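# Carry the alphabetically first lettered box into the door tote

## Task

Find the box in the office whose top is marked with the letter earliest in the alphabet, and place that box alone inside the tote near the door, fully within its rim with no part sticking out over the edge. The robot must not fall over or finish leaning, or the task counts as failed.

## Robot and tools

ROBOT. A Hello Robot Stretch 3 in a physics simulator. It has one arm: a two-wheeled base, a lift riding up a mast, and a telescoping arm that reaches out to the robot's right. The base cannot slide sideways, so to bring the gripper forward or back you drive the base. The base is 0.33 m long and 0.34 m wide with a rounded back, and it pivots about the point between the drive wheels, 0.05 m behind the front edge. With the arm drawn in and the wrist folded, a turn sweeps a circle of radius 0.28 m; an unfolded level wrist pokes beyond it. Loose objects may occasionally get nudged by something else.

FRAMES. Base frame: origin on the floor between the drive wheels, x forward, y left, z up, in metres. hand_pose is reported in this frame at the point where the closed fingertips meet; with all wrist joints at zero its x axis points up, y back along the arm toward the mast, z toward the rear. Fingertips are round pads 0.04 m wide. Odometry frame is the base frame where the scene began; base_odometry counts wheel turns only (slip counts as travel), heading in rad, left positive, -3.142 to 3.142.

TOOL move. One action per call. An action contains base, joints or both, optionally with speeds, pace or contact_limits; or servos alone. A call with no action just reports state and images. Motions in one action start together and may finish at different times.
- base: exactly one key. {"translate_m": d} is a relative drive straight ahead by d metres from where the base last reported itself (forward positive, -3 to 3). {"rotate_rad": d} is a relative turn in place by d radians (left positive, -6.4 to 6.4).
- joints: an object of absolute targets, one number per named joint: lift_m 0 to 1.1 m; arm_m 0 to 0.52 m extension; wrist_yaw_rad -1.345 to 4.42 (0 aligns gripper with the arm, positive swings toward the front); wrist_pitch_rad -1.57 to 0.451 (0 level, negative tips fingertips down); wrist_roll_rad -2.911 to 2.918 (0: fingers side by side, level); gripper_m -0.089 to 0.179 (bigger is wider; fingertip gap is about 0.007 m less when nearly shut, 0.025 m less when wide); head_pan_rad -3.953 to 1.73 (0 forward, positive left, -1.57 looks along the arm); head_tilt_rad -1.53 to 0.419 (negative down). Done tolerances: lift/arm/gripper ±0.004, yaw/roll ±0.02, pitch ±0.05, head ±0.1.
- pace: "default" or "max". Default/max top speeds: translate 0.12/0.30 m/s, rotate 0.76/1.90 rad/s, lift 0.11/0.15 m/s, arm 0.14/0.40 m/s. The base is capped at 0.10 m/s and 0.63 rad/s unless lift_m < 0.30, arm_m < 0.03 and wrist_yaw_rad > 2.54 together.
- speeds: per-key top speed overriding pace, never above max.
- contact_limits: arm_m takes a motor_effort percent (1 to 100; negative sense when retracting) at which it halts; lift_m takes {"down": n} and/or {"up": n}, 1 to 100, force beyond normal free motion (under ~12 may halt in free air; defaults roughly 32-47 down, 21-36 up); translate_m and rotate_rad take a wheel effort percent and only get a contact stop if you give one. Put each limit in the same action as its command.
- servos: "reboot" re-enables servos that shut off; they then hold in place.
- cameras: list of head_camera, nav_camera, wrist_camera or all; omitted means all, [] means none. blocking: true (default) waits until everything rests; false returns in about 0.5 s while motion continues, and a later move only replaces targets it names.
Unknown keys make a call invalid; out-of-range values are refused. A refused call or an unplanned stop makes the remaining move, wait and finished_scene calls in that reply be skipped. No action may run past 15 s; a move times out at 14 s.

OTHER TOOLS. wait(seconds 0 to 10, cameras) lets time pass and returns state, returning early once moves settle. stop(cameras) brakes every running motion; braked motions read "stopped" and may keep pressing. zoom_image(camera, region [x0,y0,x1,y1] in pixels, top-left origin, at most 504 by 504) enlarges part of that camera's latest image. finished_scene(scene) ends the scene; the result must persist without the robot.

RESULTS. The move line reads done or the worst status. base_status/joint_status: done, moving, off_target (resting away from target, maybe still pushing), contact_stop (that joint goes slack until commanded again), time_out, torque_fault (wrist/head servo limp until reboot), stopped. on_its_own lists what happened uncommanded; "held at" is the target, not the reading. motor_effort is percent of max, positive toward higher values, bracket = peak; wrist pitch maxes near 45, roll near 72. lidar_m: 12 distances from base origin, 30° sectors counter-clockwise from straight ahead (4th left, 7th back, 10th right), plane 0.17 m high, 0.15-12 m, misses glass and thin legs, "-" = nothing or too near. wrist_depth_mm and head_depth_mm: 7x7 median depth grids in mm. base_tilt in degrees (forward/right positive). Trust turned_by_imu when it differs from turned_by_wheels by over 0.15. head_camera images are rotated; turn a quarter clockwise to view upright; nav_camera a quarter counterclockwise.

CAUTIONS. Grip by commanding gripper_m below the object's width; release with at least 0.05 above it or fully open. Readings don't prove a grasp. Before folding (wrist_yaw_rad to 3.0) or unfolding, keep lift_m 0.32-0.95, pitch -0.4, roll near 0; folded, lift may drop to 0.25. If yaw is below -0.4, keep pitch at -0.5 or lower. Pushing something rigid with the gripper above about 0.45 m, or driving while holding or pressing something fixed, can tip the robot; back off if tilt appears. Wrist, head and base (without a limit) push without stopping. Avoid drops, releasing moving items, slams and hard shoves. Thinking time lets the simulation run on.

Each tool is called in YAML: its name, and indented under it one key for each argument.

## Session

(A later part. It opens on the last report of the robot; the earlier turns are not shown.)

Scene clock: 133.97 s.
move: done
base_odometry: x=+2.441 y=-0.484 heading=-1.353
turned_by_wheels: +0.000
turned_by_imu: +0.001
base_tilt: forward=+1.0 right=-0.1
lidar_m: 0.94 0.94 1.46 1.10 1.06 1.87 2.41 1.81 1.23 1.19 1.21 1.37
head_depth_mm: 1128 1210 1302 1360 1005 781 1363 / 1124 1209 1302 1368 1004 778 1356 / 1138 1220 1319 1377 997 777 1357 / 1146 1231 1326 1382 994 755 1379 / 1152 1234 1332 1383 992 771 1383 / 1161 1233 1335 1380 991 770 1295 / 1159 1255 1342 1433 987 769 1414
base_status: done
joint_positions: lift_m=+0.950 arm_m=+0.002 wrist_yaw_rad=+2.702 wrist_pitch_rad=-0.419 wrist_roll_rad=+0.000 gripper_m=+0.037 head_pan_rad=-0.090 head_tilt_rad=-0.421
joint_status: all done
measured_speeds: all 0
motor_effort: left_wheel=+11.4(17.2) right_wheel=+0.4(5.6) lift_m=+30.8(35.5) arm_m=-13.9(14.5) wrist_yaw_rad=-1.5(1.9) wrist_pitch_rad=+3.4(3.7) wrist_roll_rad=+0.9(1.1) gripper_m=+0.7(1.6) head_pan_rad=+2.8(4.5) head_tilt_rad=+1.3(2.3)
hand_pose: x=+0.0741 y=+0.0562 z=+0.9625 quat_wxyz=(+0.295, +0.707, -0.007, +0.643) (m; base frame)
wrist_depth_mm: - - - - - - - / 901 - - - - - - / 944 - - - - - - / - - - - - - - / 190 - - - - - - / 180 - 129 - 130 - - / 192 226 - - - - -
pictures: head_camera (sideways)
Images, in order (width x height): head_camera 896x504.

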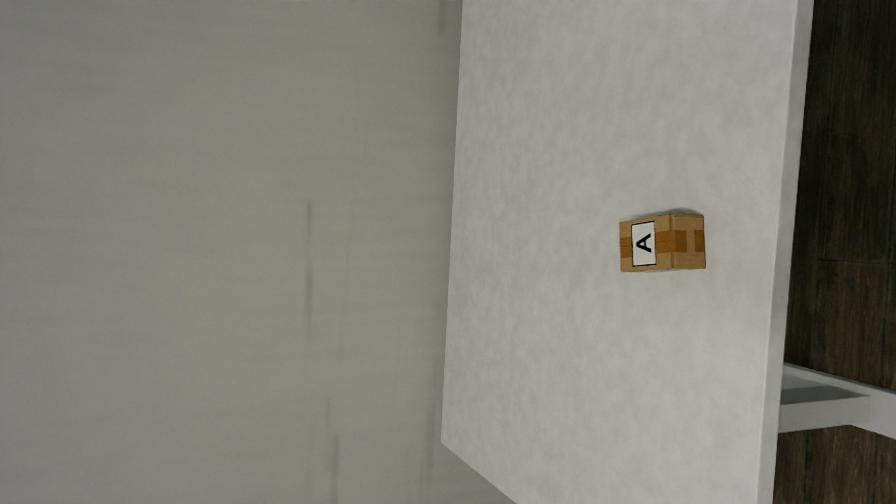

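move:
  base: {"rotate_rad": 1.51}
  joints: {"wrist_yaw_rad": 0.11, "gripper_m": 0.14, "head_pan_rad": -1.66, "head_tilt_rad": -0.6}
  pace: "max"
  cameras: ["head_camera"]

move:
  joints: {"arm_m": 0.24, "wrist_pitch_rad": -0.5, "lift_m": 0.87}
  pace: "max"
  cameras: ["wrist_camera"]

Scene clock: 155.77 s.
move: done
base_odometry: x=+2.441 y=-0.484 heading=+0.157
turned_by_wheels: +1.509
turned_by_imu: +1.505
base_tilt: forward=+0.9 right=-0.2
lidar_m: 1.43 1.06 1.88 2.40 1.82 1.24 1.38 1.20 1.29 1.34 0.94 1.48
head_depth_mm: 1160 1280 1362 1007 - - - / 1158 1271 1355 1009 846 - - / 1153 1271 1354 1003 749 - - / 1155 1269 1355 1006 - - - / 1151 1269 1347 1004 795 1376 1262 / 1155 1269 1352 1001 791 1405 1263 / 1149 1263 1346 997 793 1441 1237
base_status: done
joint_positions: lift_m=+0.950 arm_m=+0.002 wrist_yaw_rad=+0.113 wrist_pitch_rad=-0.419 wrist_roll_rad=+0.000 gripper_m=+0.140 head_pan_rad=-1.664 head_tilt_rad=-0.600
joint_status: all done
measured_speeds: all 0
motor_effort: left_wheel=-9.9(14.3) right_wheel=+11.4(15.2) lift_m=+30.5(30.9) arm_m=-22.0(22.4) wrist_yaw_rad=-1.9(6.2) wrist_pitch_rad=+3.4(3.6) wrist_roll_rad=+0.8(1.1) gripper_m=+0.2(92.9) head_pan_rad=+4.6(4.9) head_tilt_rad=-4.1(4.9)
hand_pose: x=+0.0037 y=-0.3696 z=+0.9625 quat_wxyz=(+0.699, +0.186, -0.682, -0.108) (m; base frame)
wrist_depth_mm: - - - - - 970 929 / - - - - - - - / - - - - - - - / - - - - - - - / - 149 - 523 - 146 - / - 124 - - - 121 - / - - - - - 127 103
pictures: head_camera (sideways)
Images, in order (width x height): head_camera 896x504.

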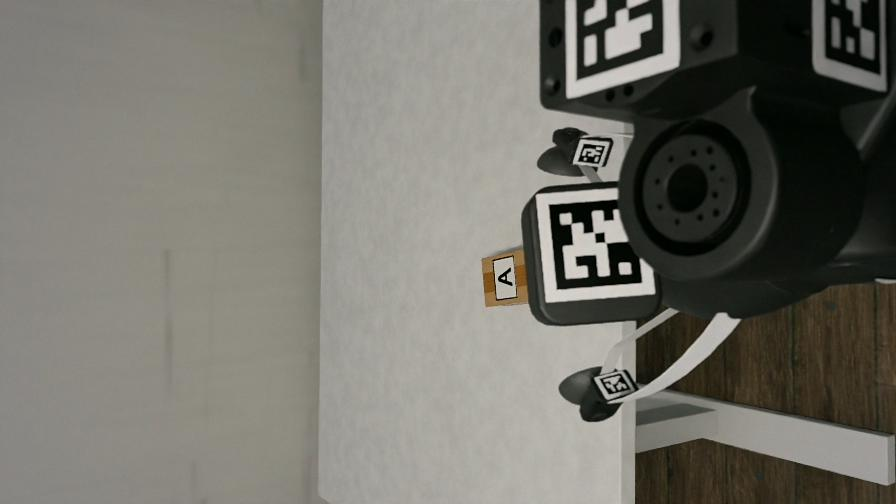

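Scene clock: 157.60 s.
move: done
base_odometry: x=+2.441 y=-0.484 heading=+0.157
turned_by_wheels: +0.000
turned_by_imu: +0.000
base_tilt: forward=+1.0 right=-0.1
lidar_m: 1.43 1.06 1.88 2.41 1.82 1.23 1.39 1.20 1.29 1.35 0.93 1.48
head_depth_mm: 1162 1271 1364 940 283 - 1246 / 1157 1279 1353 394 398 1489 1276 / 1152 1269 1350 386 421 1483 1267 / 1150 1276 1357 409 488 1480 1264 / 1153 1270 1349 967 787 1481 1262 / 1149 1268 1347 1000 792 1405 1266 / 1152 1266 1346 1000 790 1444 1234
base_status: not commanded
joint_positions: lift_m=+0.870 arm_m=+0.240 wrist_yaw_rad=+0.112 wrist_pitch_rad=-0.515 wrist_roll_rad=+0.000 gripper_m=+0.140 head_pan_rad=-1.661 head_tilt_rad=-0.600
joint_status: all done
measured_speeds: all 0
motor_effort: left_wheel=-9.6(10.0) right_wheel=+11.0(11.7) lift_m=+24.3(25.5) arm_m=+23.3(25.2) wrist_yaw_rad=-1.7(1.9) wrist_pitch_rad=+2.7(6.2) wrist_roll_rad=+0.9(1.0) gripper_m=+0.3(1.4) head_pan_rad=+2.6(4.3) head_tilt_rad=-2.1(4.3)
hand_pose: x=+0.0021 y=-0.5948 z=+0.8615 quat_wxyz=(+0.693, +0.218, -0.672, -0.142) (m; base frame)
wrist_depth_mm: 924 890 854 827 818 769 772 / - 977 - 888 877 836 809 / - - - - - - - / - - - - - - - / - 149 - 301 - 146 - / - 124 - 264 - 121 - / - 267 282 276 283 267 270
pictures: wrist_camera
Images, in order (width x height): wrist_camera 644x364.

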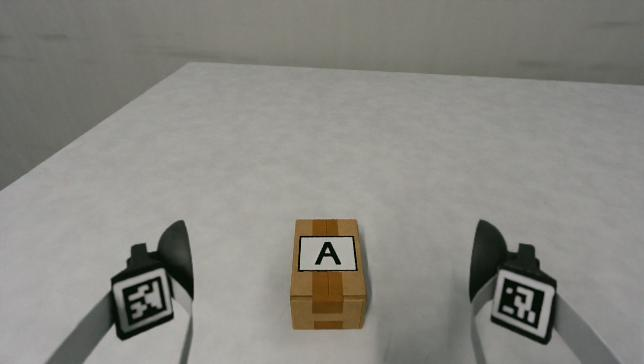

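move:
  joints: {"arm_m": 0.312, "lift_m": 0.81}
  cameras: ["wrist_camera"]

Scene clock: 163.67 s.
move: done
base_odometry: x=+2.441 y=-0.484 heading=+0.157
turned_by_wheels: +0.000
turned_by_imu: +0.001
base_tilt: forward=+0.9 right=+0.0
lidar_m: 1.43 1.06 1.87 2.41 1.82 1.23 1.38 1.20 1.29 1.35 0.94 1.48
head_depth_mm: 1162 1277 1358 1009 750 302 - / 1153 1282 1360 488 391 1383 1244 / 1158 1273 1357 485 748 1488 1261 / 1159 1272 1348 511 746 1486 1268 / 1159 1267 1351 1004 793 1480 1270 / 1155 1269 1344 995 788 1412 1268 / 1153 1263 1346 1002 790 1472 1243
base_status: not commanded
joint_positions: lift_m=+0.810 arm_m=+0.312 wrist_yaw_rad=+0.112 wrist_pitch_rad=-0.515 wrist_roll_rad=+0.000 gripper_m=+0.140 head_pan_rad=-1.660 head_tilt_rad=-0.600
joint_status: all done
measured_speeds: all 0
motor_effort: left_wheel=-9.6(9.7) right_wheel=+11.1(11.5) lift_m=+21.2(30.3) arm_m=+22.7(25.1) wrist_yaw_rad=-1.2(1.8) wrist_pitch_rad=+2.7(2.9) wrist_roll_rad=+1.0(1.1) gripper_m=+0.2(1.3) head_pan_rad=+2.8(4.7) head_tilt_rad=-2.2(2.9)
hand_pose: x=+0.0021 y=-0.6668 z=+0.8015 quat_wxyz=(+0.693, +0.218, -0.672, -0.142) (m; base frame)
wrist_depth_mm: 847 830 788 765 724 729 700 / 902 - - - - - - / - - - - - - - / - - - - - - - / 284 155 288 218 287 147 286 / 252 124 246 191 253 121 252 / - 209 215 169 219 207 209
pictures: wrist_camera
Images, in order (width x height): wrist_camera 644x364.

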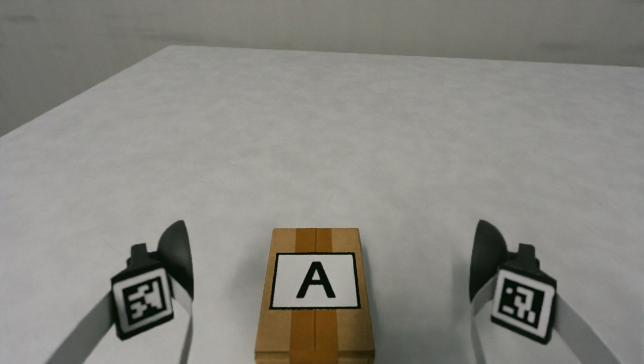

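move:
  base: {"translate_m": 0.008}
  joints: {"lift_m": 0.75}
  contact_limits: {"lift_m": {"down": 13}}
  cameras: ["wrist_camera"]

Scene clock: 168.10 s.
move: done
base_odometry: x=+2.449 y=-0.483 heading=+0.157
turned_by_wheels: +0.000
turned_by_imu: +0.001
base_tilt: forward=+1.1 right=+0.0
lidar_m: 1.42 1.05 1.88 2.40 1.82 1.24 1.39 1.21 1.29 1.34 0.94 1.48
head_depth_mm: 1162 1275 1357 1010 794 1427 317 / 1151 1274 1349 1009 452 389 1195 / 1155 1270 1352 1007 525 1482 1266 / 1151 1279 1351 1002 548 1481 1263 / 1147 1267 1344 1001 771 1485 1260 / 1155 1265 1343 999 791 1405 1261 / 1151 1265 1345 998 788 1469 1253
base_status: done
joint_positions: lift_m=+0.750 arm_m=+0.312 wrist_yaw_rad=+0.112 wrist_pitch_rad=-0.515 wrist_roll_rad=+0.000 gripper_m=+0.140 head_pan_rad=-1.660 head_tilt_rad=-0.600
joint_status: all done
measured_speeds: all 0
motor_effort: left_wheel=+0.7(5.3) right_wheel=+9.2(14.6) lift_m=+19.9(24.8) arm_m=+19.5(20.9) wrist_yaw_rad=-1.5(1.8) wrist_pitch_rad=+2.5(2.9) wrist_roll_rad=+0.8(0.9) gripper_m=+0.3(0.9) head_pan_rad=+2.2(4.2) head_tilt_rad=-0.9(2.1)
contact_limits: lift_m down 13 (down: maximum 72; up: maximum 65)
hand_pose: x=+0.0021 y=-0.6668 z=+0.7415 quat_wxyz=(+0.693, +0.218, -0.672, -0.142) (m; base frame)
wrist_depth_mm: 858 782 768 744 723 700 670 / - - - - - - - / - - - - - - - / 255 256 255 173 258 259 257 / 211 214 213 144 205 213 211 / 185 125 171 129 177 121 182 / - 150 155 149 154 151 112
pictures: wrist_camera
Images, in order (width x height): wrist_camera 644x364.

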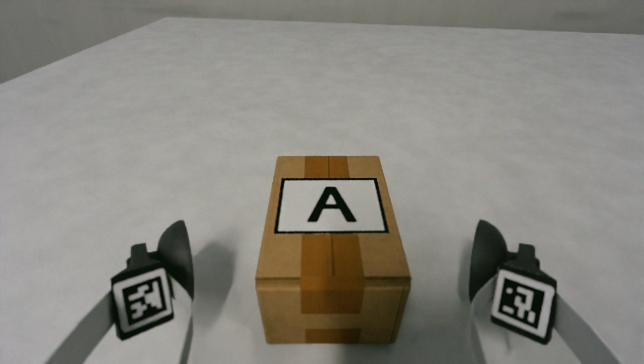

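move:
  joints: {"lift_m": 0.739, "arm_m": 0.324}
  contact_limits: {"lift_m": {"down": 13}}
  cameras: []

move:
  joints: {"gripper_m": 0.0}
  cameras: ["wrist_camera"]

move:
  joints: {"lift_m": 0.93}
  cameras: ["wrist_camera"]
  pace: "max"

Scene clock: 179.47 s.
move: done
base_odometry: x=+2.449 y=-0.483 heading=+0.157
turned_by_wheels: +0.000
turned_by_imu: +0.001
base_tilt: forward=+0.9 right=+0.0
lidar_m: 1.42 1.06 1.87 2.40 1.82 1.24 1.39 1.20 1.30 1.35 0.93 1.47
head_depth_mm: 1155 1277 1359 1008 798 1443 327 / 1158 1280 1355 1008 470 396 365 / 1155 1275 1348 1007 540 1482 1267 / 1151 1269 1358 1004 563 1481 1257 / 1149 1268 1349 1000 792 1468 1264 / 1147 1266 1341 1000 793 1411 1264 / 1154 1264 1345 998 793 1478 1259
base_status: not commanded
joint_positions: lift_m=+0.739 arm_m=+0.324 wrist_yaw_rad=+0.112 wrist_pitch_rad=-0.510 wrist_roll_rad=+0.002 gripper_m=+0.140 head_pan_rad=-1.660 head_tilt_rad=-0.600
joint_status: all done
measured_speeds: all 0
motor_effort: left_wheel=+0.8(1.0) right_wheel=+9.6(10.1) lift_m=+17.7(23.6) arm_m=+23.4(25.5) wrist_yaw_rad=-1.0(2.1) wrist_pitch_rad=+1.3(3.0) wrist_roll_rad=+0.2(0.8) gripper_m=-0.2(1.6) head_pan_rad=+3.0(4.0) head_tilt_rad=-1.1(1.4)
contact_limits: lift_m down 13 (down: maximum 72; up: maximum 65)
hand_pose: x=+0.0022 y=-0.6796 z=+0.7317 quat_wxyz=(+0.693, +0.216, -0.674, -0.140) (m; base frame)
wrist_depth_mm: 834 770 783 738 711 706 671 / - - - - - - - / 292 289 291 278 291 290 291 / 240 243 243 157 243 243 244 / 200 198 193 130 194 199 200 / 170 125 144 111 118 121 169 / - 141 141 123 141 142 140
pictures: none
No camera images: "cameras" was empty.

Scene clock: 181.53 s.
move: done
base_odometry: x=+2.449 y=-0.483 heading=+0.157
turned_by_wheels: +0.000
turned_by_imu: +0.000
base_tilt: forward=+0.9 right=-0.2
lidar_m: 1.42 1.05 1.87 2.41 1.82 1.24 1.38 1.20 1.30 1.35 0.93 1.47
head_depth_mm: 1159 1281 1364 1010 796 1447 327 / 1158 1269 1362 1008 471 396 365 / 1147 1267 1355 1006 540 1481 1268 / 1150 1271 1355 1002 564 1483 1265 / 1153 1272 1347 1007 789 1480 1265 / 1149 1258 1354 999 789 1405 1263 / 1148 1262 1346 999 791 1475 1250
base_status: not commanded
joint_positions: lift_m=+0.739 arm_m=+0.324 wrist_yaw_rad=+0.115 wrist_pitch_rad=-0.500 wrist_roll_rad=+0.003 gripper_m=+0.002 head_pan_rad=-1.660 head_tilt_rad=-0.600
joint_status: all done
measured_speeds: all 0
motor_effort: left_wheel=+0.9(1.0) right_wheel=+8.2(9.7) lift_m=+22.3(22.3) arm_m=+17.9(23.2) wrist_yaw_rad=-4.2(4.4) wrist_pitch_rad=+0.1(1.6) wrist_roll_rad=-0.4(0.6) gripper_m=-41.3(99.3) head_pan_rad=+3.6(3.7) head_tilt_rad=+0.2(1.0)
contact_limits: lift_m down 13 (down: maximum 72; up: maximum 65)
hand_pose: x=+0.0030 y=-0.6809 z=+0.7337 quat_wxyz=(+0.693, +0.214, -0.675, -0.136) (m; base frame)
wrist_depth_mm: 829 788 758 722 700 682 667 / - - - - - - - / 299 300 301 282 297 300 285 / 249 247 248 162 246 249 246 / 204 203 151 132 150 203 203 / 173 174 127 113 120 167 173 / 149 121 143 121 130 120 149
pictures: wrist_camera
Images, in order (width x height): wrist_camera 644x364.

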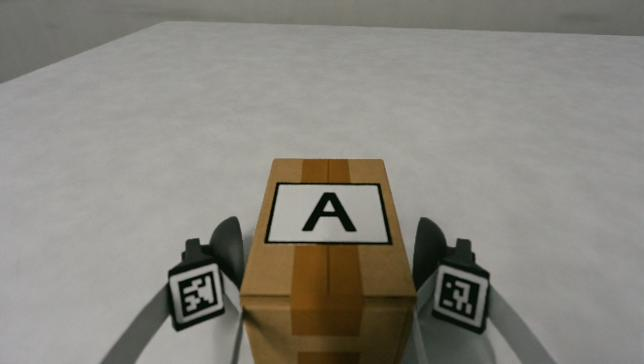

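Scene clock: 183.60 s.
move: done
base_odometry: x=+2.449 y=-0.483 heading=+0.157
turned_by_wheels: +0.000
turned_by_imu: +0.000
base_tilt: forward=+0.8 right=-0.3
lidar_m: 1.42 1.05 1.88 2.40 1.82 1.24 1.39 1.20 1.30 1.34 0.93 1.47
head_depth_mm: 1156 1276 355 - 773 1451 1273 / 1162 1255 379 935 794 1482 1263 / 1149 1238 427 933 794 1479 1264 / 1155 1277 443 534 793 1478 1260 / 1155 1268 1345 965 794 1484 1262 / 1150 1270 1348 998 791 1404 1260 / 1159 1270 1351 1000 791 1476 1254
base_status: not commanded
joint_positions: lift_m=+0.930 arm_m=+0.324 wrist_yaw_rad=+0.113 wrist_pitch_rad=-0.522 wrist_roll_rad=+0.003 gripper_m=+0.005 head_pan_rad=-1.660 head_tilt_rad=-0.600
joint_status: all done
measured_speeds: all 0
on_its_own: gripper_m is held at +0.004, not at your +0.000, by its stall guard, which is not easing now
motor_effort: left_wheel=+0.7(1.0) right_wheel=+9.0(9.4) lift_m=+32.9(34.3) arm_m=+12.2(18.1) wrist_yaw_rad=-2.1(4.3) wrist_pitch_rad=+3.6(4.3) wrist_roll_rad=-0.3(0.6) gripper_m=-20.8(42.5) head_pan_rad=+2.3(3.5) head_tilt_rad=+1.6(1.6)
hand_pose: x=+0.0022 y=-0.6777 z=+0.9200 quat_wxyz=(+0.692, +0.221, -0.672, -0.144) (m; base frame)
wrist_depth_mm: 834 812 779 760 752 707 689 / 919 884 853 820 791 770 741 / - - - - - - 787 / - - - 168 - - - / - - 147 135 146 - - / - - 127 114 118 121 - / - - 120 119 119 101 -
pictures: wrist_camera
Images, in order (width x height): wrist_camera 644x364.

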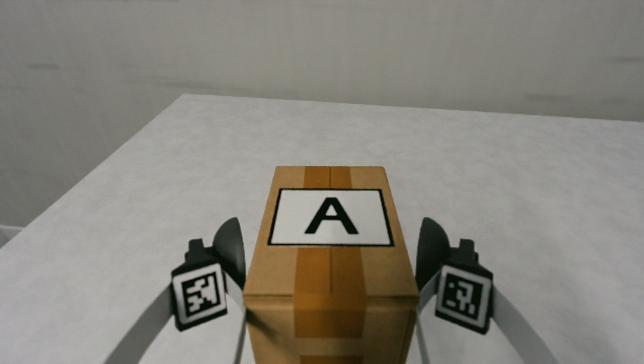

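move:
  joints: {"arm_m": 0.0, "wrist_pitch_rad": -0.42, "wrist_yaw_rad": 1.5}
  speeds: {"arm_m": 0.3}
  cameras: []

move:
  base: {"rotate_rad": 1.995}
  joints: {"wrist_yaw_rad": 2.6, "lift_m": 0.28, "head_pan_rad": -1.66, "head_tilt_rad": -1.0}
  pace: "max"
  cameras: ["wrist_camera"]

move:
  base: {"translate_m": 2.172}
  pace: "max"
  cameras: ["nav_camera"]

Scene clock: 223.00 s.
move: done
base_odometry: x=+2.449 y=-0.483 heading=+0.157
turned_by_wheels: +0.000
turned_by_imu: +0.001
base_tilt: forward=+1.0 right=-0.3
lidar_m: 1.42 1.05 1.87 2.40 1.82 1.24 1.39 1.20 1.30 1.35 0.93 1.48
head_depth_mm: 1160 1276 1356 1009 823 - - / 1153 1276 1346 1008 821 - - / 1156 1280 1348 1006 795 - - / 1158 1274 1352 1006 794 1555 - / 1155 1271 1349 1000 789 1474 1318 / 1156 1268 1353 1001 789 1415 1306 / 1152 1271 1349 998 790 1480 -
base_status: not commanded
joint_positions: lift_m=+0.930 arm_m=+0.002 wrist_yaw_rad=+1.497 wrist_pitch_rad=-0.449 wrist_roll_rad=+0.003 gripper_m=+0.005 head_pan_rad=-1.660 head_tilt_rad=-0.600
joint_status: all done
joint sent to its limit — arm_m, lower limit.
measured_speeds: all 0
on_its_own: gripper_m is held at +0.004, not at your +0.000, by its stall guard, which is not easing now
motor_effort: left_wheel=+0.7(1.1) right_wheel=+8.9(9.5) lift_m=+26.6(32.8) arm_m=-22.2(24.6) wrist_yaw_rad=+3.2(6.5) wrist_pitch_rad=+5.1(7.9) wrist_roll_rad=-0.3(0.6) gripper_m=-20.4(21.6) head_pan_rad=+4.0(4.1) head_tilt_rad=+2.5(2.7)
hand_pose: x=+0.1984 y=-0.1631 z=+0.9357 quat_wxyz=(+0.612, +0.585, -0.398, +0.353) (m; base frame)
wrist_depth_mm: - - - - - - - / 701 - - - - - - / - - - - - - - / - - - 168 - - - / - - 150 135 149 - - / - - 128 113 119 - - / - - 124 120 126 - -
pictures: none
No camera images: "cameras" was empty.

Scene clock: 228.13 s.
move: done
base_odometry: x=+2.449 y=-0.483 heading=+2.151
turned_by_wheels: +1.994
turned_by_imu: +1.989
base_tilt: forward=+0.9 right=-0.1
lidar_m: 1.83 1.24 1.30 1.20 1.45 1.35 0.93 1.53 1.42 1.06 1.82 2.41
head_depth_mm: 1346 1552 1697 1512 1347 1223 1120 / 1393 1611 1705 1503 1349 1222 958 / 1173 1705 1701 1512 1349 1231 945 / 758 1339 1628 1497 1358 1229 784 / 777 1849 1715 1502 1356 1224 1121 / 782 1885 1705 1519 1358 1229 1125 / 801 1927 1727 1520 1358 1228 1126
base_status: done
joint_positions: lift_m=+0.280 arm_m=+0.002 wrist_yaw_rad=+2.597 wrist_pitch_rad=-0.448 wrist_roll_rad=+0.003 gripper_m=+0.005 head_pan_rad=-1.660 head_tilt_rad=-1.000
joint_status: all done
measured_speeds: all 0
on_its_own: gripper_m is held at +0.004, not at your +0.000, by its stall guard, which is not easing now
motor_effort: left_wheel=-9.7(14.1) right_wheel=+10.7(16.7) lift_m=+21.2(25.9) arm_m=-20.9(22.6) wrist_yaw_rad=+3.4(9.8) wrist_pitch_rad=+4.8(5.4) wrist_roll_rad=-0.3(0.5) gripper_m=-20.3(21.7) head_pan_rad=+2.4(3.5) head_tilt_rad=-4.4(6.6)
hand_pose: x=+0.0930 y=+0.0419 z=+0.2861 quat_wxyz=(+0.337, +0.707, -0.035, +0.621) (m; base frame)
wrist_depth_mm: - - - - - - - / - - - - - - - / 941 - - - - - - / 773 782 763 168 772 766 772 / 619 610 150 135 149 609 617 / 509 510 127 113 118 487 515 / 209 253 124 120 127 120 443
pictures: wrist_camera
Images, in order (width x height): wrist_camera 644x364.

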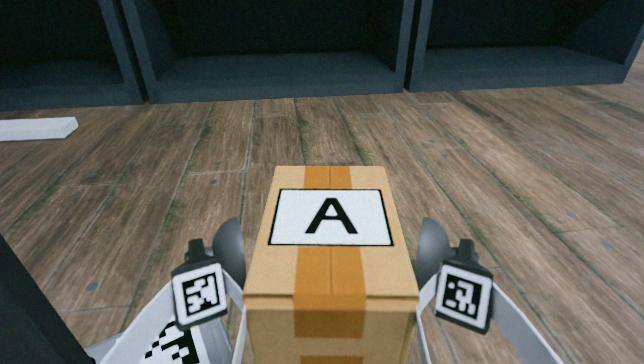

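Scene clock: 236.83 s.
move: done
base_odometry: x=+1.258 y=+1.333 heading=+2.151
turned_by_wheels: +0.000
turned_by_imu: -0.002
base_tilt: forward=+1.0 right=-0.2
lidar_m: 0.44 0.55 1.18 0.85 0.60 1.43 3.09 2.42 1.85 0.70 0.47 0.43
head_depth_mm: 2153 1979 1700 1504 1348 1228 1111 / 2089 1971 1706 1500 1349 1224 959 / 1483 1829 1719 1508 1347 1227 947 / 1096 1295 1560 1508 1356 1230 785 / 825 998 1153 1356 1349 1225 1118 / 716 799 913 1045 1222 1226 1129 / 628 686 757 843 957 1097 1115
base_status: done
joint_positions: lift_m=+0.280 arm_m=+0.002 wrist_yaw_rad=+2.597 wrist_pitch_rad=-0.448 wrist_roll_rad=+0.003 gripper_m=+0.005 head_pan_rad=-1.660 head_tilt_rad=-1.000
joint_status: not commanded
measured_speeds: all 0
on_its_own: gripper_m is held at +0.004, not at your +0.000, by its stall guard, which is not easing now
motor_effort: left_wheel=+5.4(12.6) right_wheel=+0.0(20.5) lift_m=+22.0(22.2) arm_m=-13.7(21.1) wrist_yaw_rad=+3.1(3.5) wrist_pitch_rad=+4.8(5.3) wrist_roll_rad=-0.3(0.6) gripper_m=-20.2(21.7) head_pan_rad=+2.2(3.9) head_tilt_rad=-3.9(6.5)
hand_pose: x=+0.0929 y=+0.0419 z=+0.2861 quat_wxyz=(+0.337, +0.707, -0.034, +0.621) (m; base frame)
wrist_depth_mm: - - - - 942 551 400 / - - - - 980 568 404 / - - - - 915 565 403 / 761 763 766 169 748 587 411 / 613 620 150 135 150 572 417 / 518 517 127 114 118 479 412 / 209 255 124 120 127 120 415
pictures: nav_camera (sideways)
Images, in order (width x height): nav_camera 672x504.

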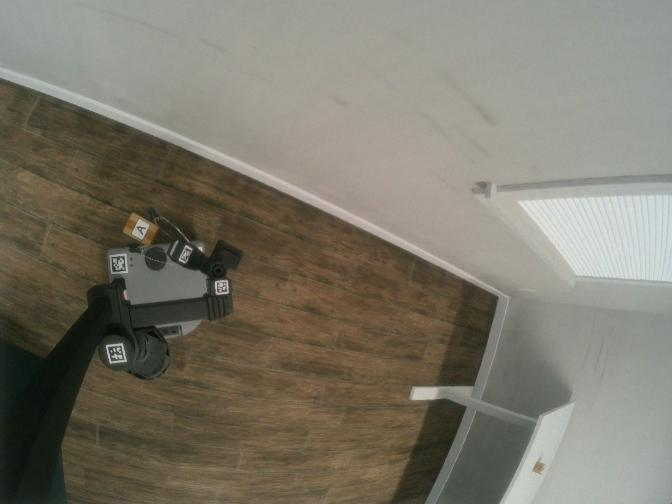

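move:
  base: {"rotate_rad": 1.323}
  joints: {"head_tilt_rad": -1.1}
  pace: "max"
  cameras: []

move:
  base: {"translate_m": 1.682}
  pace: "max"
  cameras: []

move:
  base: {"rotate_rad": 0.653}
  joints: {"lift_m": 0.45}
  pace: "max"
  cameras: ["head_camera"]

Scene clock: 244.87 s.
move: done
base_odometry: x=+1.258 y=+1.333 heading=-2.809
turned_by_wheels: +1.323
turned_by_imu: +1.319
base_tilt: forward=+0.9 right=+0.0
lidar_m: 2.47 0.66 0.60 2.83 2.42 1.85 1.10 0.54 0.44 0.43 0.48 0.73
head_depth_mm: 412 495 622 836 1231 1203 1018 / 418 501 633 860 1253 1035 678 / 423 511 646 886 1255 744 968 / 429 519 661 910 1277 807 964 / 434 528 678 940 1276 1204 858 / 441 537 691 969 1297 1206 1121 / 448 548 710 997 1293 1210 1118
base_status: done
joint_positions: lift_m=+0.280 arm_m=+0.002 wrist_yaw_rad=+2.597 wrist_pitch_rad=-0.448 wrist_roll_rad=+0.003 gripper_m=+0.005 head_pan_rad=-1.660 head_tilt_rad=-1.100
joint_status: all done
measured_speeds: all 0
on_its_own: gripper_m is held at +0.004, not at your +0.000, by its stall guard, which is not easing now
motor_effort: left_wheel=-7.7(16.3) right_wheel=+7.6(17.3) lift_m=+22.9(22.9) arm_m=-21.1(21.1) wrist_yaw_rad=+2.6(3.3) wrist_pitch_rad=+5.0(5.1) wrist_roll_rad=-0.3(0.6) gripper_m=-20.4(22.0) head_pan_rad=+1.3(3.2) head_tilt_rad=-6.2(8.9)
hand_pose: x=+0.0929 y=+0.0419 z=+0.2861 quat_wxyz=(+0.337, +0.707, -0.034, +0.621) (m; base frame)
wrist_depth_mm: - - - 615 647 729 - / - - - 679 716 - - / - - - 754 813 922 993 / 752 774 789 169 781 750 770 / 631 631 149 135 150 613 617 / 513 513 127 113 118 479 519 / 209 254 124 120 127 120 436
pictures: none
No camera images: "cameras" was empty.

Scene clock: 251.87 s.
move: done
base_odometry: x=-0.332 y=+0.785 heading=-2.809
turned_by_wheels: +0.000
turned_by_imu: -0.002
base_tilt: forward=+0.9 right=-0.2
lidar_m: 0.82 0.90 1.38 2.31 1.14 0.95 1.73 0.85 0.66 0.66 0.72 0.83
head_depth_mm: 646 775 972 1303 1304 1198 1027 / 652 789 995 1345 1302 1039 679 / 663 801 1015 1379 1304 744 965 / 672 814 1035 1366 1302 806 962 / 683 824 1056 1397 1299 1209 856 / 689 845 1078 1385 1309 1202 1118 / 700 856 1091 1413 1288 1183 1120
base_status: done
joint_positions: lift_m=+0.280 arm_m=+0.002 wrist_yaw_rad=+2.598 wrist_pitch_rad=-0.448 wrist_roll_rad=+0.003 gripper_m=+0.005 head_pan_rad=-1.660 head_tilt_rad=-1.100
joint_status: not commanded
measured_speeds: all 0
on_its_own: gripper_m is held at +0.004, not at your +0.000, by its stall guard, which is not easing now
motor_effort: left_wheel=+5.4(15.0) right_wheel=+0.5(14.5) lift_m=+23.5(23.7) arm_m=-16.4(22.4) wrist_yaw_rad=+2.4(3.3) wrist_pitch_rad=+4.7(5.3) wrist_roll_rad=-0.2(0.6) gripper_m=-20.2(21.8) head_pan_rad=+2.1(3.4) head_tilt_rad=-5.1(6.8)
hand_pose: x=+0.0929 y=+0.0420 z=+0.2861 quat_wxyz=(+0.337, +0.707, -0.034, +0.621) (m; base frame)
wrist_depth_mm: - - - - - 898 675 / - - - - - 894 695 / - - - - - 893 685 / 788 774 765 168 763 777 680 / 613 623 150 136 150 615 621 / 523 512 127 114 119 481 509 / 207 258 124 120 126 120 442
pictures: none
No camera images: "cameras" was empty.

Scene clock: 253.80 s.
move: done
base_odometry: x=-0.332 y=+0.785 heading=-2.157
turned_by_wheels: +0.653
turned_by_imu: +0.651
base_tilt: forward=+0.9 right=-0.2
lidar_m: 0.96 1.68 1.81 1.05 1.01 1.34 0.75 0.66 0.66 0.77 0.82 0.82
head_depth_mm: 719 830 984 1215 1296 1204 1103 / 781 913 1106 1362 1297 563 529 / 880 1042 1277 1426 1307 1019 977 / 984 1192 1510 1433 1285 652 961 / 1069 1282 1501 1392 1297 1204 700 / 992 1145 1378 1426 1286 1203 1115 / 908 1043 1216 1399 1316 1210 1121
base_status: done
joint_positions: lift_m=+0.450 arm_m=+0.002 wrist_yaw_rad=+2.598 wrist_pitch_rad=-0.447 wrist_roll_rad=+0.003 gripper_m=+0.005 head_pan_rad=-1.660 head_tilt_rad=-1.100
joint_status: all done
measured_speeds: all 0
on_its_own: gripper_m is held at +0.004, not at your +0.000, by its stall guard, which is not easing now
motor_effort: left_wheel=-6.6(17.2) right_wheel=+7.9(15.9) lift_m=+31.1(34.7) arm_m=-18.4(18.6) wrist_yaw_rad=+3.1(3.4) wrist_pitch_rad=+4.8(5.2) wrist_roll_rad=-0.2(0.6) gripper_m=-20.2(21.6) head_pan_rad=+1.7(2.9) head_tilt_rad=-5.5(5.9)
hand_pose: x=+0.0930 y=+0.0420 z=+0.4562 quat_wxyz=(+0.337, +0.707, -0.035, +0.621) (m; base frame)
wrist_depth_mm: - - - - - - - / - - - - - - - / - - - - - - - / - - - 169 - - - / 874 877 150 135 149 864 883 / 714 747 127 113 118 674 719 / 209 592 123 120 127 602 613
pictures: head_camera (sideways)
Images, in order (width x height): head_camera 896x504.

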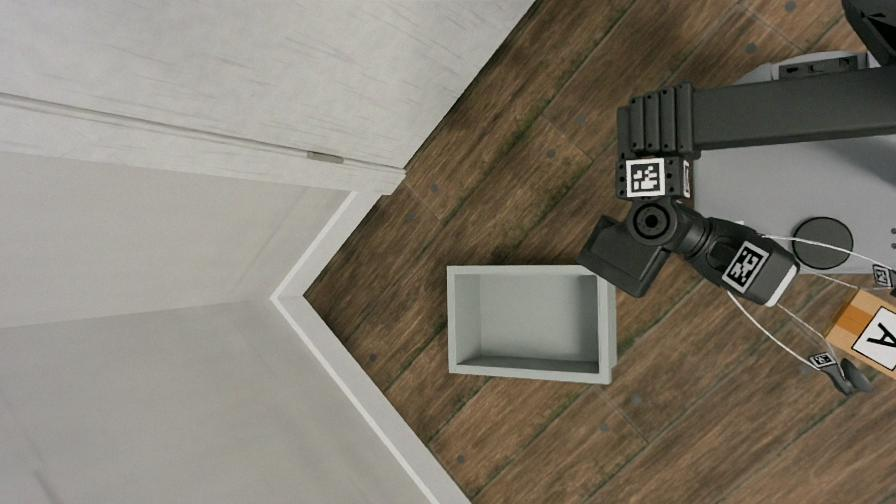

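move:
  base: {"translate_m": 0.13}
  joints: {"wrist_yaw_rad": 0.0}
  cameras: []

move:
  joints: {"arm_m": 0.173, "wrist_pitch_rad": -0.85}
  cameras: ["head_camera"]

move:
  joints: {"lift_m": 0.25}
  pace: "max"
  cameras: ["wrist_camera"]

Scene clock: 271.17 s.
move: done
base_odometry: x=-0.403 y=+0.677 heading=-2.157
turned_by_wheels: +0.000
turned_by_imu: +0.001
base_tilt: forward=+1.2 right=+0.0
lidar_m: 0.85 1.49 1.99 1.15 1.11 1.53 0.86 0.75 0.75 0.84 0.73 0.73
head_depth_mm: 827 949 1119 1370 1292 1195 1102 / 920 1067 1281 1407 1306 563 527 / 1010 1209 1476 1419 1270 623 978 / 1069 1290 1528 1341 829 1040 974 / 965 1137 1395 1425 1295 1203 1119 / 879 1020 1217 1386 1315 1210 1122 / 804 921 1083 1307 1306 1208 1116
base_status: done
joint_positions: lift_m=+0.450 arm_m=+0.002 wrist_yaw_rad=+0.003 wrist_pitch_rad=-0.447 wrist_roll_rad=+0.003 gripper_m=+0.005 head_pan_rad=-1.660 head_tilt_rad=-1.100
joint_status: all done
measured_speeds: all 0
on_its_own: gripper_m is held at +0.004, not at your +0.000, by its stall guard, which is not easing now
motor_effort: left_wheel=+1.8(6.9) right_wheel=+8.6(16.0) lift_m=+21.2(25.5) arm_m=-18.4(22.2) wrist_yaw_rad=-2.2(5.3) wrist_pitch_rad=+5.3(5.3) wrist_roll_rad=-0.3(0.4) gripper_m=-20.0(21.5) head_pan_rad=+0.6(2.6) head_tilt_rad=-4.0(5.8)
hand_pose: x=-0.0208 y=-0.3674 z=+0.4562 quat_wxyz=(+0.689, +0.158, -0.690, -0.156) (m; base frame)
wrist_depth_mm: 427 494 595 726 630 486 417 / 452 524 648 777 665 519 440 / 480 550 683 854 712 545 454 / 486 601 709 169 709 572 489 / 534 625 150 135 149 604 508 / 559 626 127 114 118 124 537 / 570 595 124 120 127 120 585
pictures: none
No camera images: "cameras" was empty.

Scene clock: 273.67 s.
move: done
base_odometry: x=-0.403 y=+0.677 heading=-2.157
turned_by_wheels: +0.000
turned_by_imu: +0.000
base_tilt: forward=+1.0 right=-0.1
lidar_m: 0.85 1.49 1.99 1.15 1.11 1.52 0.86 0.75 0.75 0.85 0.73 0.73
head_depth_mm: 830 949 1124 1363 1303 1196 1101 / 919 1067 1276 1397 639 561 528 / 1007 1202 1466 702 1261 1041 976 / 1072 1288 1526 977 1283 1180 969 / 966 1142 1398 1424 1289 1205 1117 / 881 1016 1218 1392 1305 1209 1118 / 803 920 1081 1300 1307 1208 1125
base_status: not commanded
joint_positions: lift_m=+0.450 arm_m=+0.173 wrist_yaw_rad=+0.003 wrist_pitch_rad=-0.864 wrist_roll_rad=+0.003 gripper_m=+0.005 head_pan_rad=-1.660 head_tilt_rad=-1.100
joint_status: all done
measured_speeds: all 0
on_its_own: gripper_m is held at +0.004, not at your +0.000, by its stall guard, which is not easing now
motor_effort: left_wheel=+1.7(2.0) right_wheel=+8.4(9.0) lift_m=+23.1(23.4) arm_m=+22.3(25.5) wrist_yaw_rad=-1.8(2.4) wrist_pitch_rad=+2.4(6.2) wrist_roll_rad=-0.3(0.5) gripper_m=-20.6(21.5) head_pan_rad=+1.4(2.4) head_tilt_rad=-4.1(5.7)
hand_pose: x=-0.0212 y=-0.4660 z=+0.3782 quat_wxyz=(+0.642, +0.297, -0.642, -0.296) (m; base frame)
wrist_depth_mm: 379 438 533 678 557 441 363 / 405 481 612 741 636 473 399 / 438 544 678 731 710 527 432 / 485 585 646 167 661 626 458 / 526 603 150 135 150 598 551 / 534 542 126 113 118 520 528 / 512 482 124 120 127 484 499
pictures: head_camera (sideways)
Images, in order (width x height): head_camera 896x504.

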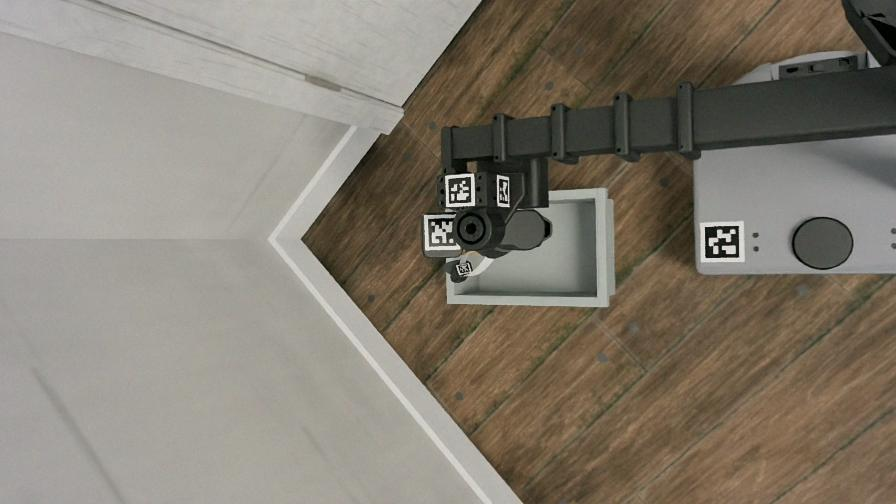

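Scene clock: 275.80 s.
move: done
base_odometry: x=-0.403 y=+0.677 heading=-2.157
turned_by_wheels: +0.000
turned_by_imu: +0.000
base_tilt: forward=+1.0 right=+0.0
lidar_m: 0.85 1.49 1.98 1.15 1.11 1.53 0.86 0.75 0.75 0.45 0.73 0.73
head_depth_mm: 827 947 1124 1368 1301 1204 713 / 921 1068 1281 1411 1304 1039 713 / 1010 1204 1466 1417 851 1026 968 / 1071 1282 1525 1370 1257 1175 979 / 965 1141 1395 1423 1290 1206 1117 / 875 1017 1216 1398 1305 1206 1121 / 806 918 1078 1307 1320 1208 1123
base_status: not commanded
joint_positions: lift_m=+0.250 arm_m=+0.173 wrist_yaw_rad=+0.003 wrist_pitch_rad=-0.865 wrist_roll_rad=+0.003 gripper_m=+0.005 head_pan_rad=-1.660 head_tilt_rad=-1.100
joint_status: all done
measured_speeds: all 0
on_its_own: gripper_m is held at +0.004, not at your +0.000, by its stall guard, which is not easing now
motor_effort: left_wheel=+1.7(1.9) right_wheel=+8.6(9.1) lift_m=+21.2(23.0) arm_m=+17.6(22.5) wrist_yaw_rad=-1.9(2.5) wrist_pitch_rad=+2.8(2.9) wrist_roll_rad=-0.3(0.5) gripper_m=-20.1(21.5) head_pan_rad=+2.1(2.8) head_tilt_rad=-3.0(5.5)
hand_pose: x=-0.0212 y=-0.4657 z=+0.1780 quat_wxyz=(+0.641, +0.297, -0.642, -0.296) (m; base frame)
wrist_depth_mm: 371 436 518 584 547 439 363 / 396 465 519 511 513 479 365 / 428 462 310 311 440 449 439 / 412 410 324 167 320 409 404 / 374 364 150 135 147 366 370 / 342 339 127 113 117 327 341 / 318 206 124 121 127 302 310
pictures: wrist_camera
Images, in order (width x height): wrist_camera 644x364.

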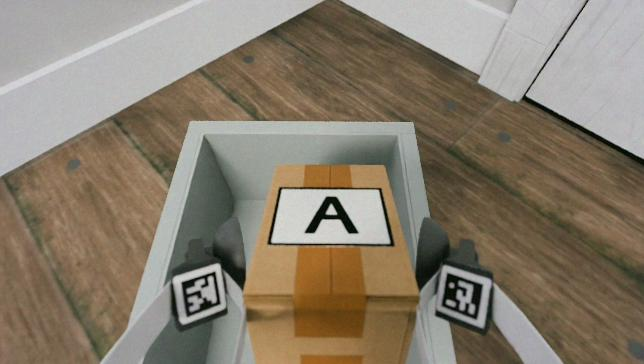

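move:
  base: {"translate_m": 0.026}
  cameras: ["wrist_camera"]

move:
  joints: {"lift_m": 0.17}
  contact_limits: {"lift_m": {"down": 13}}
  cameras: ["wrist_camera"]

Scene clock: 289.37 s.
move: done
base_odometry: x=-0.418 y=+0.655 heading=-2.157
turned_by_wheels: +0.000
turned_by_imu: +0.000
base_tilt: forward=+0.8 right=-0.2
lidar_m: 0.83 1.46 2.02 1.17 1.13 1.56 0.89 0.77 0.77 0.45 0.71 0.71
head_depth_mm: 851 980 1153 1367 1297 1199 715 / 942 1100 1317 1419 1304 1043 712 / 1034 1231 1503 1423 854 1027 967 / 1046 1260 1511 1340 1254 1177 971 / 941 1105 1362 1426 1304 1210 1117 / 855 989 1194 1394 1308 1207 1118 / 785 898 1054 1275 1307 1213 1121
base_status: done
joint_positions: lift_m=+0.250 arm_m=+0.173 wrist_yaw_rad=+0.003 wrist_pitch_rad=-0.865 wrist_roll_rad=+0.003 gripper_m=+0.005 head_pan_rad=-1.660 head_tilt_rad=-1.100
joint_status: not commanded
measured_speeds: all 0
on_its_own: gripper_m is held at +0.004, not at your +0.000, by its stall guard, which is not easing now
motor_effort: left_wheel=+7.0(9.3) right_wheel=+3.1(11.1) lift_m=+26.9(26.9) arm_m=+9.0(11.6) wrist_yaw_rad=-1.9(2.4) wrist_pitch_rad=+3.0(3.0) wrist_roll_rad=-0.3(0.5) gripper_m=-21.5(21.8) head_pan_rad=+0.6(1.9) head_tilt_rad=-3.6(4.5)
hand_pose: x=-0.0212 y=-0.4657 z=+0.1780 quat_wxyz=(+0.641, +0.297, -0.642, -0.296) (m; base frame)
wrist_depth_mm: 359 422 503 580 554 459 380 / 378 454 507 506 504 485 410 / 405 462 446 309 309 448 442 / 415 406 283 167 286 408 406 / 372 371 148 135 147 367 366 / 345 337 127 113 118 328 341 / 315 122 125 120 127 195 311
pictures: wrist_camera
Images, in order (width x height): wrist_camera 644x364.

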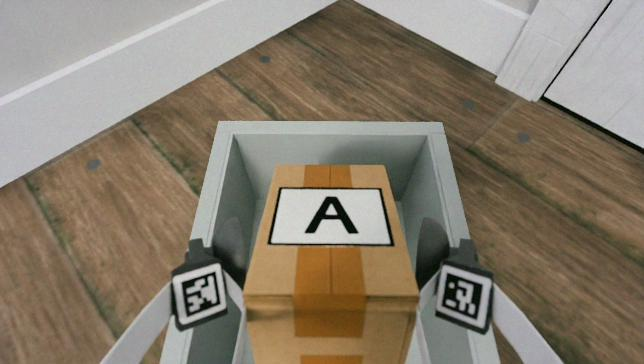

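Scene clock: 290.93 s.
move: done
base_odometry: x=-0.418 y=+0.655 heading=-2.157
turned_by_wheels: +0.000
turned_by_imu: +0.000
base_tilt: forward=+1.1 right=-0.2
lidar_m: 0.83 1.45 2.02 1.17 1.13 1.56 0.89 0.77 0.77 0.82 0.71 0.71
head_depth_mm: 850 979 1161 1375 1300 1201 1045 / 943 1095 1319 1422 1296 1204 784 / 1034 1224 1498 1426 928 1017 959 / 1049 1266 1512 1380 1256 1176 974 / 944 1109 1365 1424 1306 1207 1119 / 854 992 1191 1392 1306 1212 1121 / 782 895 1051 1272 1309 1208 1120
base_status: not commanded
joint_positions: lift_m=+0.170 arm_m=+0.173 wrist_yaw_rad=+0.003 wrist_pitch_rad=-0.865 wrist_roll_rad=+0.003 gripper_m=+0.005 head_pan_rad=-1.660 head_tilt_rad=-1.100
joint_status: all done
measured_speeds: all 0
on_its_own: gripper_m is held at +0.004, not at your +0.000, by its stall guard, which is not easing now
motor_effort: left_wheel=+7.1(7.4) right_wheel=+3.3(3.7) lift_m=+20.1(25.8) arm_m=+5.7(9.0) wrist_yaw_rad=-1.7(2.3) wrist_pitch_rad=+2.6(3.0) wrist_roll_rad=-0.3(0.5) gripper_m=-21.1(21.4) head_pan_rad=+1.1(2.1) head_tilt_rad=-3.8(4.8)
contact_limits: lift_m down 13 (down: maximum 72; up: maximum 65)
hand_pose: x=-0.0212 y=-0.4657 z=+0.0980 quat_wxyz=(+0.641, +0.297, -0.642, -0.296) (m; base frame)
wrist_depth_mm: 355 399 456 450 448 433 387 / 373 396 232 239 234 375 387 / 349 333 267 284 274 207 346 / 311 182 248 167 287 188 308 / 285 167 151 135 147 159 281 / 261 142 127 113 118 137 258 / 236 128 125 120 127 120 230
pictures: wrist_camera
Images, in order (width x height): wrist_camera 644x364.

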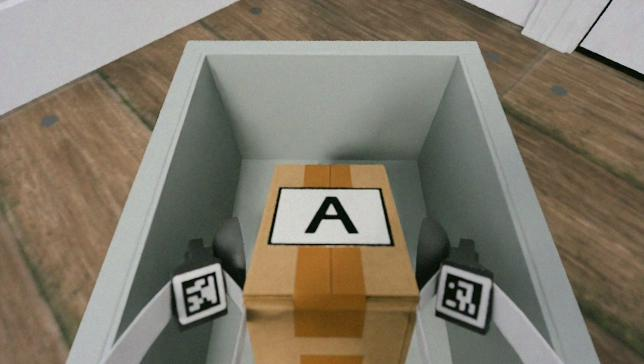

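Centered.

move:
  joints: {"lift_m": 0.104}
  contact_limits: {"lift_m": {"down": 13}}
  cameras: []

move:
  cameras: ["wrist_camera"]

Scene clock: 295.60 s.
move: done
base_odometry: x=-0.418 y=+0.655 heading=-2.157
turned_by_wheels: +0.000
turned_by_imu: +0.001
base_tilt: forward=+1.0 right=-0.1
lidar_m: 0.83 1.46 2.02 1.17 1.13 1.56 0.88 0.77 0.77 0.82 0.71 0.71
head_depth_mm: 849 978 1155 1363 1300 1201 1084 / 940 1092 1317 1412 1301 1199 829 / 1037 1226 1485 1422 1006 925 953 / 1048 1262 1506 1381 1259 1181 974 / 939 1109 1360 1432 1307 1209 1119 / 852 993 1186 1398 1311 1208 1125 / 784 895 1051 1280 1315 1210 1124
base_status: not commanded
joint_positions: lift_m=+0.104 arm_m=+0.173 wrist_yaw_rad=+0.003 wrist_pitch_rad=-0.866 wrist_roll_rad=+0.003 gripper_m=+0.005 head_pan_rad=-1.660 head_tilt_rad=-1.100
joint_status: all done
measured_speeds: all 0
on_its_own: gripper_m is held at +0.004, not at your +0.000, by its stall guard, which is not easing now
motor_effort: left_wheel=+7.1(7.4) right_wheel=+3.2(3.9) lift_m=+19.8(21.8) arm_m=-3.2(3.8) wrist_yaw_rad=-2.1(2.3) wrist_pitch_rad=+2.9(3.1) wrist_roll_rad=-0.3(0.5) gripper_m=-20.5(21.5) head_pan_rad=+1.2(1.9) head_tilt_rad=-3.1(4.2)
contact_limits: lift_m down 13 (down: maximum 72; up: maximum 65)
hand_pose: x=-0.0212 y=-0.4657 z=+0.0320 quat_wxyz=(+0.641, +0.297, -0.642, -0.296) (m; base frame)
wrist_depth_mm: 325 142 203 204 204 161 312 / 111 143 231 238 235 161 114 / 106 154 249 251 251 160 106 / 112 143 224 162 227 160 111 / - 155 153 133 147 159 110 / 107 134 127 113 117 131 105 / 107 121 127 121 129 120 105
pictures: none
No camera images: "cameras" was empty.

Scene clock: 295.60 s.
base_odometry: x=-0.418 y=+0.655 heading=-2.157
turned_by_wheels: +0.000
turned_by_imu: +0.000
base_tilt: forward=+1.0 right=-0.1
lidar_m: 0.83 1.46 2.02 1.17 1.13 1.56 0.88 0.77 0.77 0.82 0.71 0.71
head_depth_mm: 849 978 1155 1363 1300 1201 1084 / 940 1092 1317 1412 1301 1199 829 / 1037 1226 1485 1422 1006 925 953 / 1048 1262 1506 1381 1259 1181 974 / 939 1109 1360 1432 1307 1209 1119 / 852 993 1186 1398 1311 1208 1125 / 784 895 1051 1280 1315 1210 1124
base_status: not commanded
joint_positions: lift_m=+0.104 arm_m=+0.173 wrist_yaw_rad=+0.003 wrist_pitch_rad=-0.866 wrist_roll_rad=+0.003 gripper_m=+0.005 head_pan_rad=-1.660 head_tilt_rad=-1.100
joint_status: all done
measured_speeds: all 0
on_its_own: gripper_m is held at +0.004, not at your +0.000, by its stall guard, which is not easing now
motor_effort: left_wheel=+7.1(7.4) right_wheel=+3.2(3.9) lift_m=+19.8(21.8) arm_m=-3.2(3.8) wrist_yaw_rad=-2.1(2.3) wrist_pitch_rad=+2.9(3.1) wrist_roll_rad=-0.3(0.5) gripper_m=-20.5(21.5) head_pan_rad=+1.2(1.9) head_tilt_rad=-3.1(4.2)
contact_limits: lift_m down 13 (down: maximum 72; up: maximum 65)
hand_pose: x=-0.0212 y=-0.4657 z=+0.0320 quat_wxyz=(+0.641, +0.297, -0.642, -0.296) (m; base frame)
wrist_depth_mm: 325 142 203 204 204 161 312 / 111 143 231 238 235 161 114 / 106 154 249 251 251 160 106 / 112 143 224 162 227 160 111 / - 155 153 133 147 159 110 / 107 134 127 113 117 131 105 / 107 121 127 121 129 120 105
pictures: wrist_camera
Images, in order (width x height): wrist_camera 644x364.

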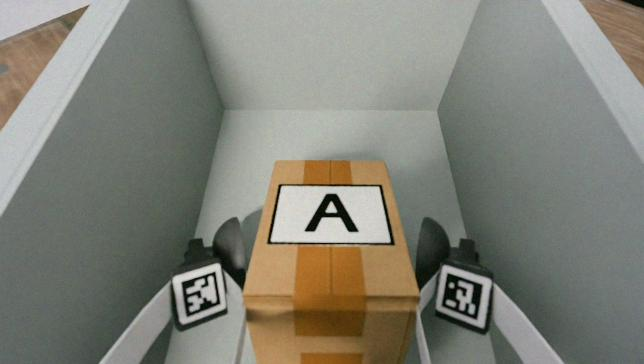

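move:
  joints: {"lift_m": 0.093}
  contact_limits: {"lift_m": {"down": 13}}
  cameras: ["wrist_camera"]

Scene clock: 298.60 s.
move: contact_stop
base_odometry: x=-0.418 y=+0.655 heading=-2.157
turned_by_wheels: +0.000
turned_by_imu: +0.000
base_tilt: forward=+1.0 right=-0.1
lidar_m: 0.83 1.45 2.03 1.17 1.13 1.57 0.88 0.77 0.77 0.82 0.71 0.71
head_depth_mm: 850 975 1153 1375 1304 1198 1100 / 941 1100 1323 1416 1300 1199 834 / 1032 1229 1497 1424 1037 930 954 / 1046 1260 1518 1390 1254 1175 970 / 941 1109 1364 1424 1309 1206 1124 / 853 994 1186 1389 1308 1208 1123 / 785 897 1055 1279 1313 1206 1124
base_status: not commanded
joint_positions: lift_m=+0.098 arm_m=+0.173 wrist_yaw_rad=+0.001 wrist_pitch_rad=-0.860 wrist_roll_rad=+0.003 gripper_m=+0.005 head_pan_rad=-1.660 head_tilt_rad=-1.100
joint_status: lift_m contact_stop (moved -0.006 of -0.011)
measured_speeds: all 0
on_its_own: gripper_m is held at +0.004, not at your +0.000, by its stall guard, which is not easing now; lift_m is slack since a contact_stop (your +0.093 is given up)
motor_effort: left_wheel=-0.2(7.3) right_wheel=+1.6(3.9) lift_m=+25.8(25.8) arm_m=-10.5(10.5) wrist_yaw_rad=-0.5(2.1) wrist_pitch_rad=+1.9(3.4) wrist_roll_rad=-0.1(1.0) gripper_m=-20.6(21.8) head_pan_rad=+1.7(1.7) head_tilt_rad=-3.1(3.8)
contact_limits: lift_m down 13 (down: maximum 72; up: maximum 65)
hand_pose: x=-0.0214 y=-0.4669 z=+0.0267 quat_wxyz=(+0.642, +0.295, -0.643, -0.295) (m; base frame)
wrist_depth_mm: 119 143 202 202 203 160 123 / 109 144 228 235 233 159 107 / 112 156 244 247 246 158 105 / 113 145 218 156 216 159 110 / - 156 151 130 147 159 110 / 113 135 127 113 116 129 104 / 107 122 130 123 134 120 104
pictures: wrist_camera
Images, in order (width x height): wrist_camera 644x364.

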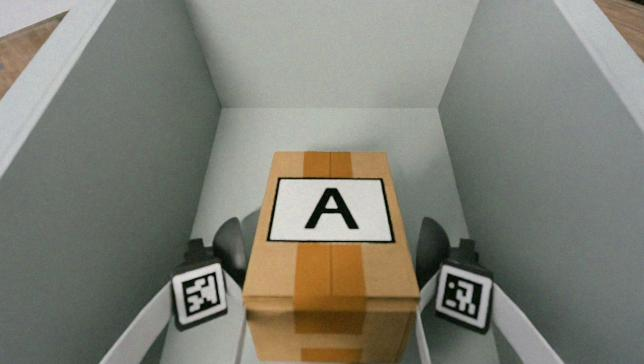

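move:
  joints: {"gripper_m": 0.118}
  cameras: []

move:
  joints: {"lift_m": 0.3}
  cameras: ["wrist_camera"]

Scene clock: 302.97 s.
move: done
base_odometry: x=-0.418 y=+0.655 heading=-2.157
turned_by_wheels: +0.000
turned_by_imu: +0.001
base_tilt: forward=+1.2 right=-0.2
lidar_m: 0.83 1.45 2.03 1.18 1.13 1.56 0.88 0.77 0.77 0.82 0.71 0.71
head_depth_mm: 850 979 1153 1370 1290 1199 1106 / 943 1094 1314 1417 1298 1200 832 / 1034 1230 1500 1416 1040 932 958 / 1046 1266 1509 1390 1260 1176 973 / 943 1112 1359 1418 1304 1204 1113 / 851 993 1182 1387 1306 1206 1123 / 780 894 1050 1279 1312 1211 1124
base_status: not commanded
joint_positions: lift_m=+0.098 arm_m=+0.173 wrist_yaw_rad=+0.001 wrist_pitch_rad=-0.860 wrist_roll_rad=+0.003 gripper_m=+0.118 head_pan_rad=-1.660 head_tilt_rad=-1.100
joint_status: all done
measured_speeds: all 0
on_its_own: lift_m is slack since a contact_stop (your +0.093 is given up)
motor_effort: left_wheel=-0.1(0.5) right_wheel=+1.8(2.0) lift_m=+25.9(26.0) arm_m=-21.0(21.2) wrist_yaw_rad=-0.2(0.7) wrist_pitch_rad=+1.5(2.0) wrist_roll_rad=-0.1(0.4) gripper_m=+1.6(91.0) head_pan_rad=+0.8(1.5) head_tilt_rad=-2.4(3.4)
contact_limits: lift_m down 13 (down: maximum 72; up: maximum 65)
hand_pose: x=-0.0214 y=-0.4669 z=+0.0267 quat_wxyz=(+0.642, +0.295, -0.643, -0.295) (m; base frame)
wrist_depth_mm: 118 143 203 203 201 159 123 / 109 145 229 236 234 159 107 / 113 155 243 248 247 159 105 / 113 144 219 161 216 159 110 / - 149 199 147 194 148 110 / 113 123 146 135 144 125 104 / - 136 164 126 164 147 99
pictures: none
No camera images: "cameras" was empty.

Scene clock: 305.63 s.
move: done
base_odometry: x=-0.418 y=+0.655 heading=-2.157
turned_by_wheels: +0.000
turned_by_imu: +0.000
base_tilt: forward=+1.0 right=-0.2
lidar_m: 0.83 1.45 2.03 1.17 1.13 1.57 0.89 0.77 0.77 0.82 0.71 0.71
head_depth_mm: 850 975 1151 1369 1305 1200 1015 / 940 1098 1319 1424 1298 1030 662 / 1031 1232 1505 1415 801 1023 965 / 1051 1269 1525 1331 1262 1170 970 / 946 1109 1358 1424 1305 1207 1120 / 856 993 1188 1385 1309 1212 1124 / 780 896 1053 1273 1311 1204 1119
base_status: not commanded
joint_positions: lift_m=+0.300 arm_m=+0.173 wrist_yaw_rad=+0.001 wrist_pitch_rad=-0.860 wrist_roll_rad=+0.003 gripper_m=+0.118 head_pan_rad=-1.660 head_tilt_rad=-1.100
joint_status: all done
measured_speeds: all 0
motor_effort: left_wheel=-0.3(0.4) right_wheel=+1.5(2.2) lift_m=+31.5(33.8) arm_m=-21.3(22.2) wrist_yaw_rad=-0.6(1.1) wrist_pitch_rad=+1.8(2.1) wrist_roll_rad=-0.1(0.3) gripper_m=+0.4(2.1) head_pan_rad=+0.2(2.0) head_tilt_rad=-1.8(3.6)
hand_pose: x=-0.0214 y=-0.4668 z=+0.2288 quat_wxyz=(+0.642, +0.295, -0.643, -0.295) (m; base frame)
wrist_depth_mm: 355 422 506 637 565 461 380 / 389 458 557 596 584 500 408 / 409 500 535 519 522 509 - / 445 475 371 351 352 472 467 / 431 432 331 416 385 424 423 / 391 123 286 388 377 126 391 / 369 126 333 314 324 351 356
pictures: wrist_camera
Images, in order (width x height): wrist_camera 644x364.

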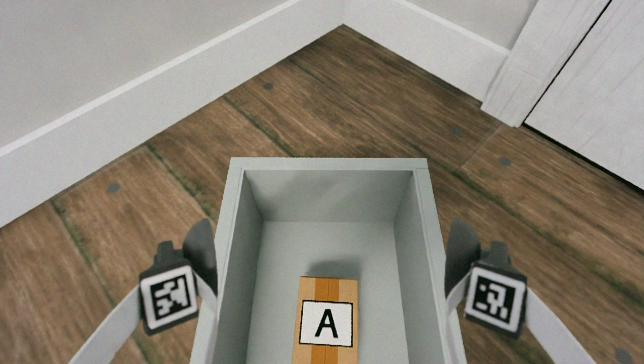

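finished_scene:
  scene: 3

The scene is finished: the task was done.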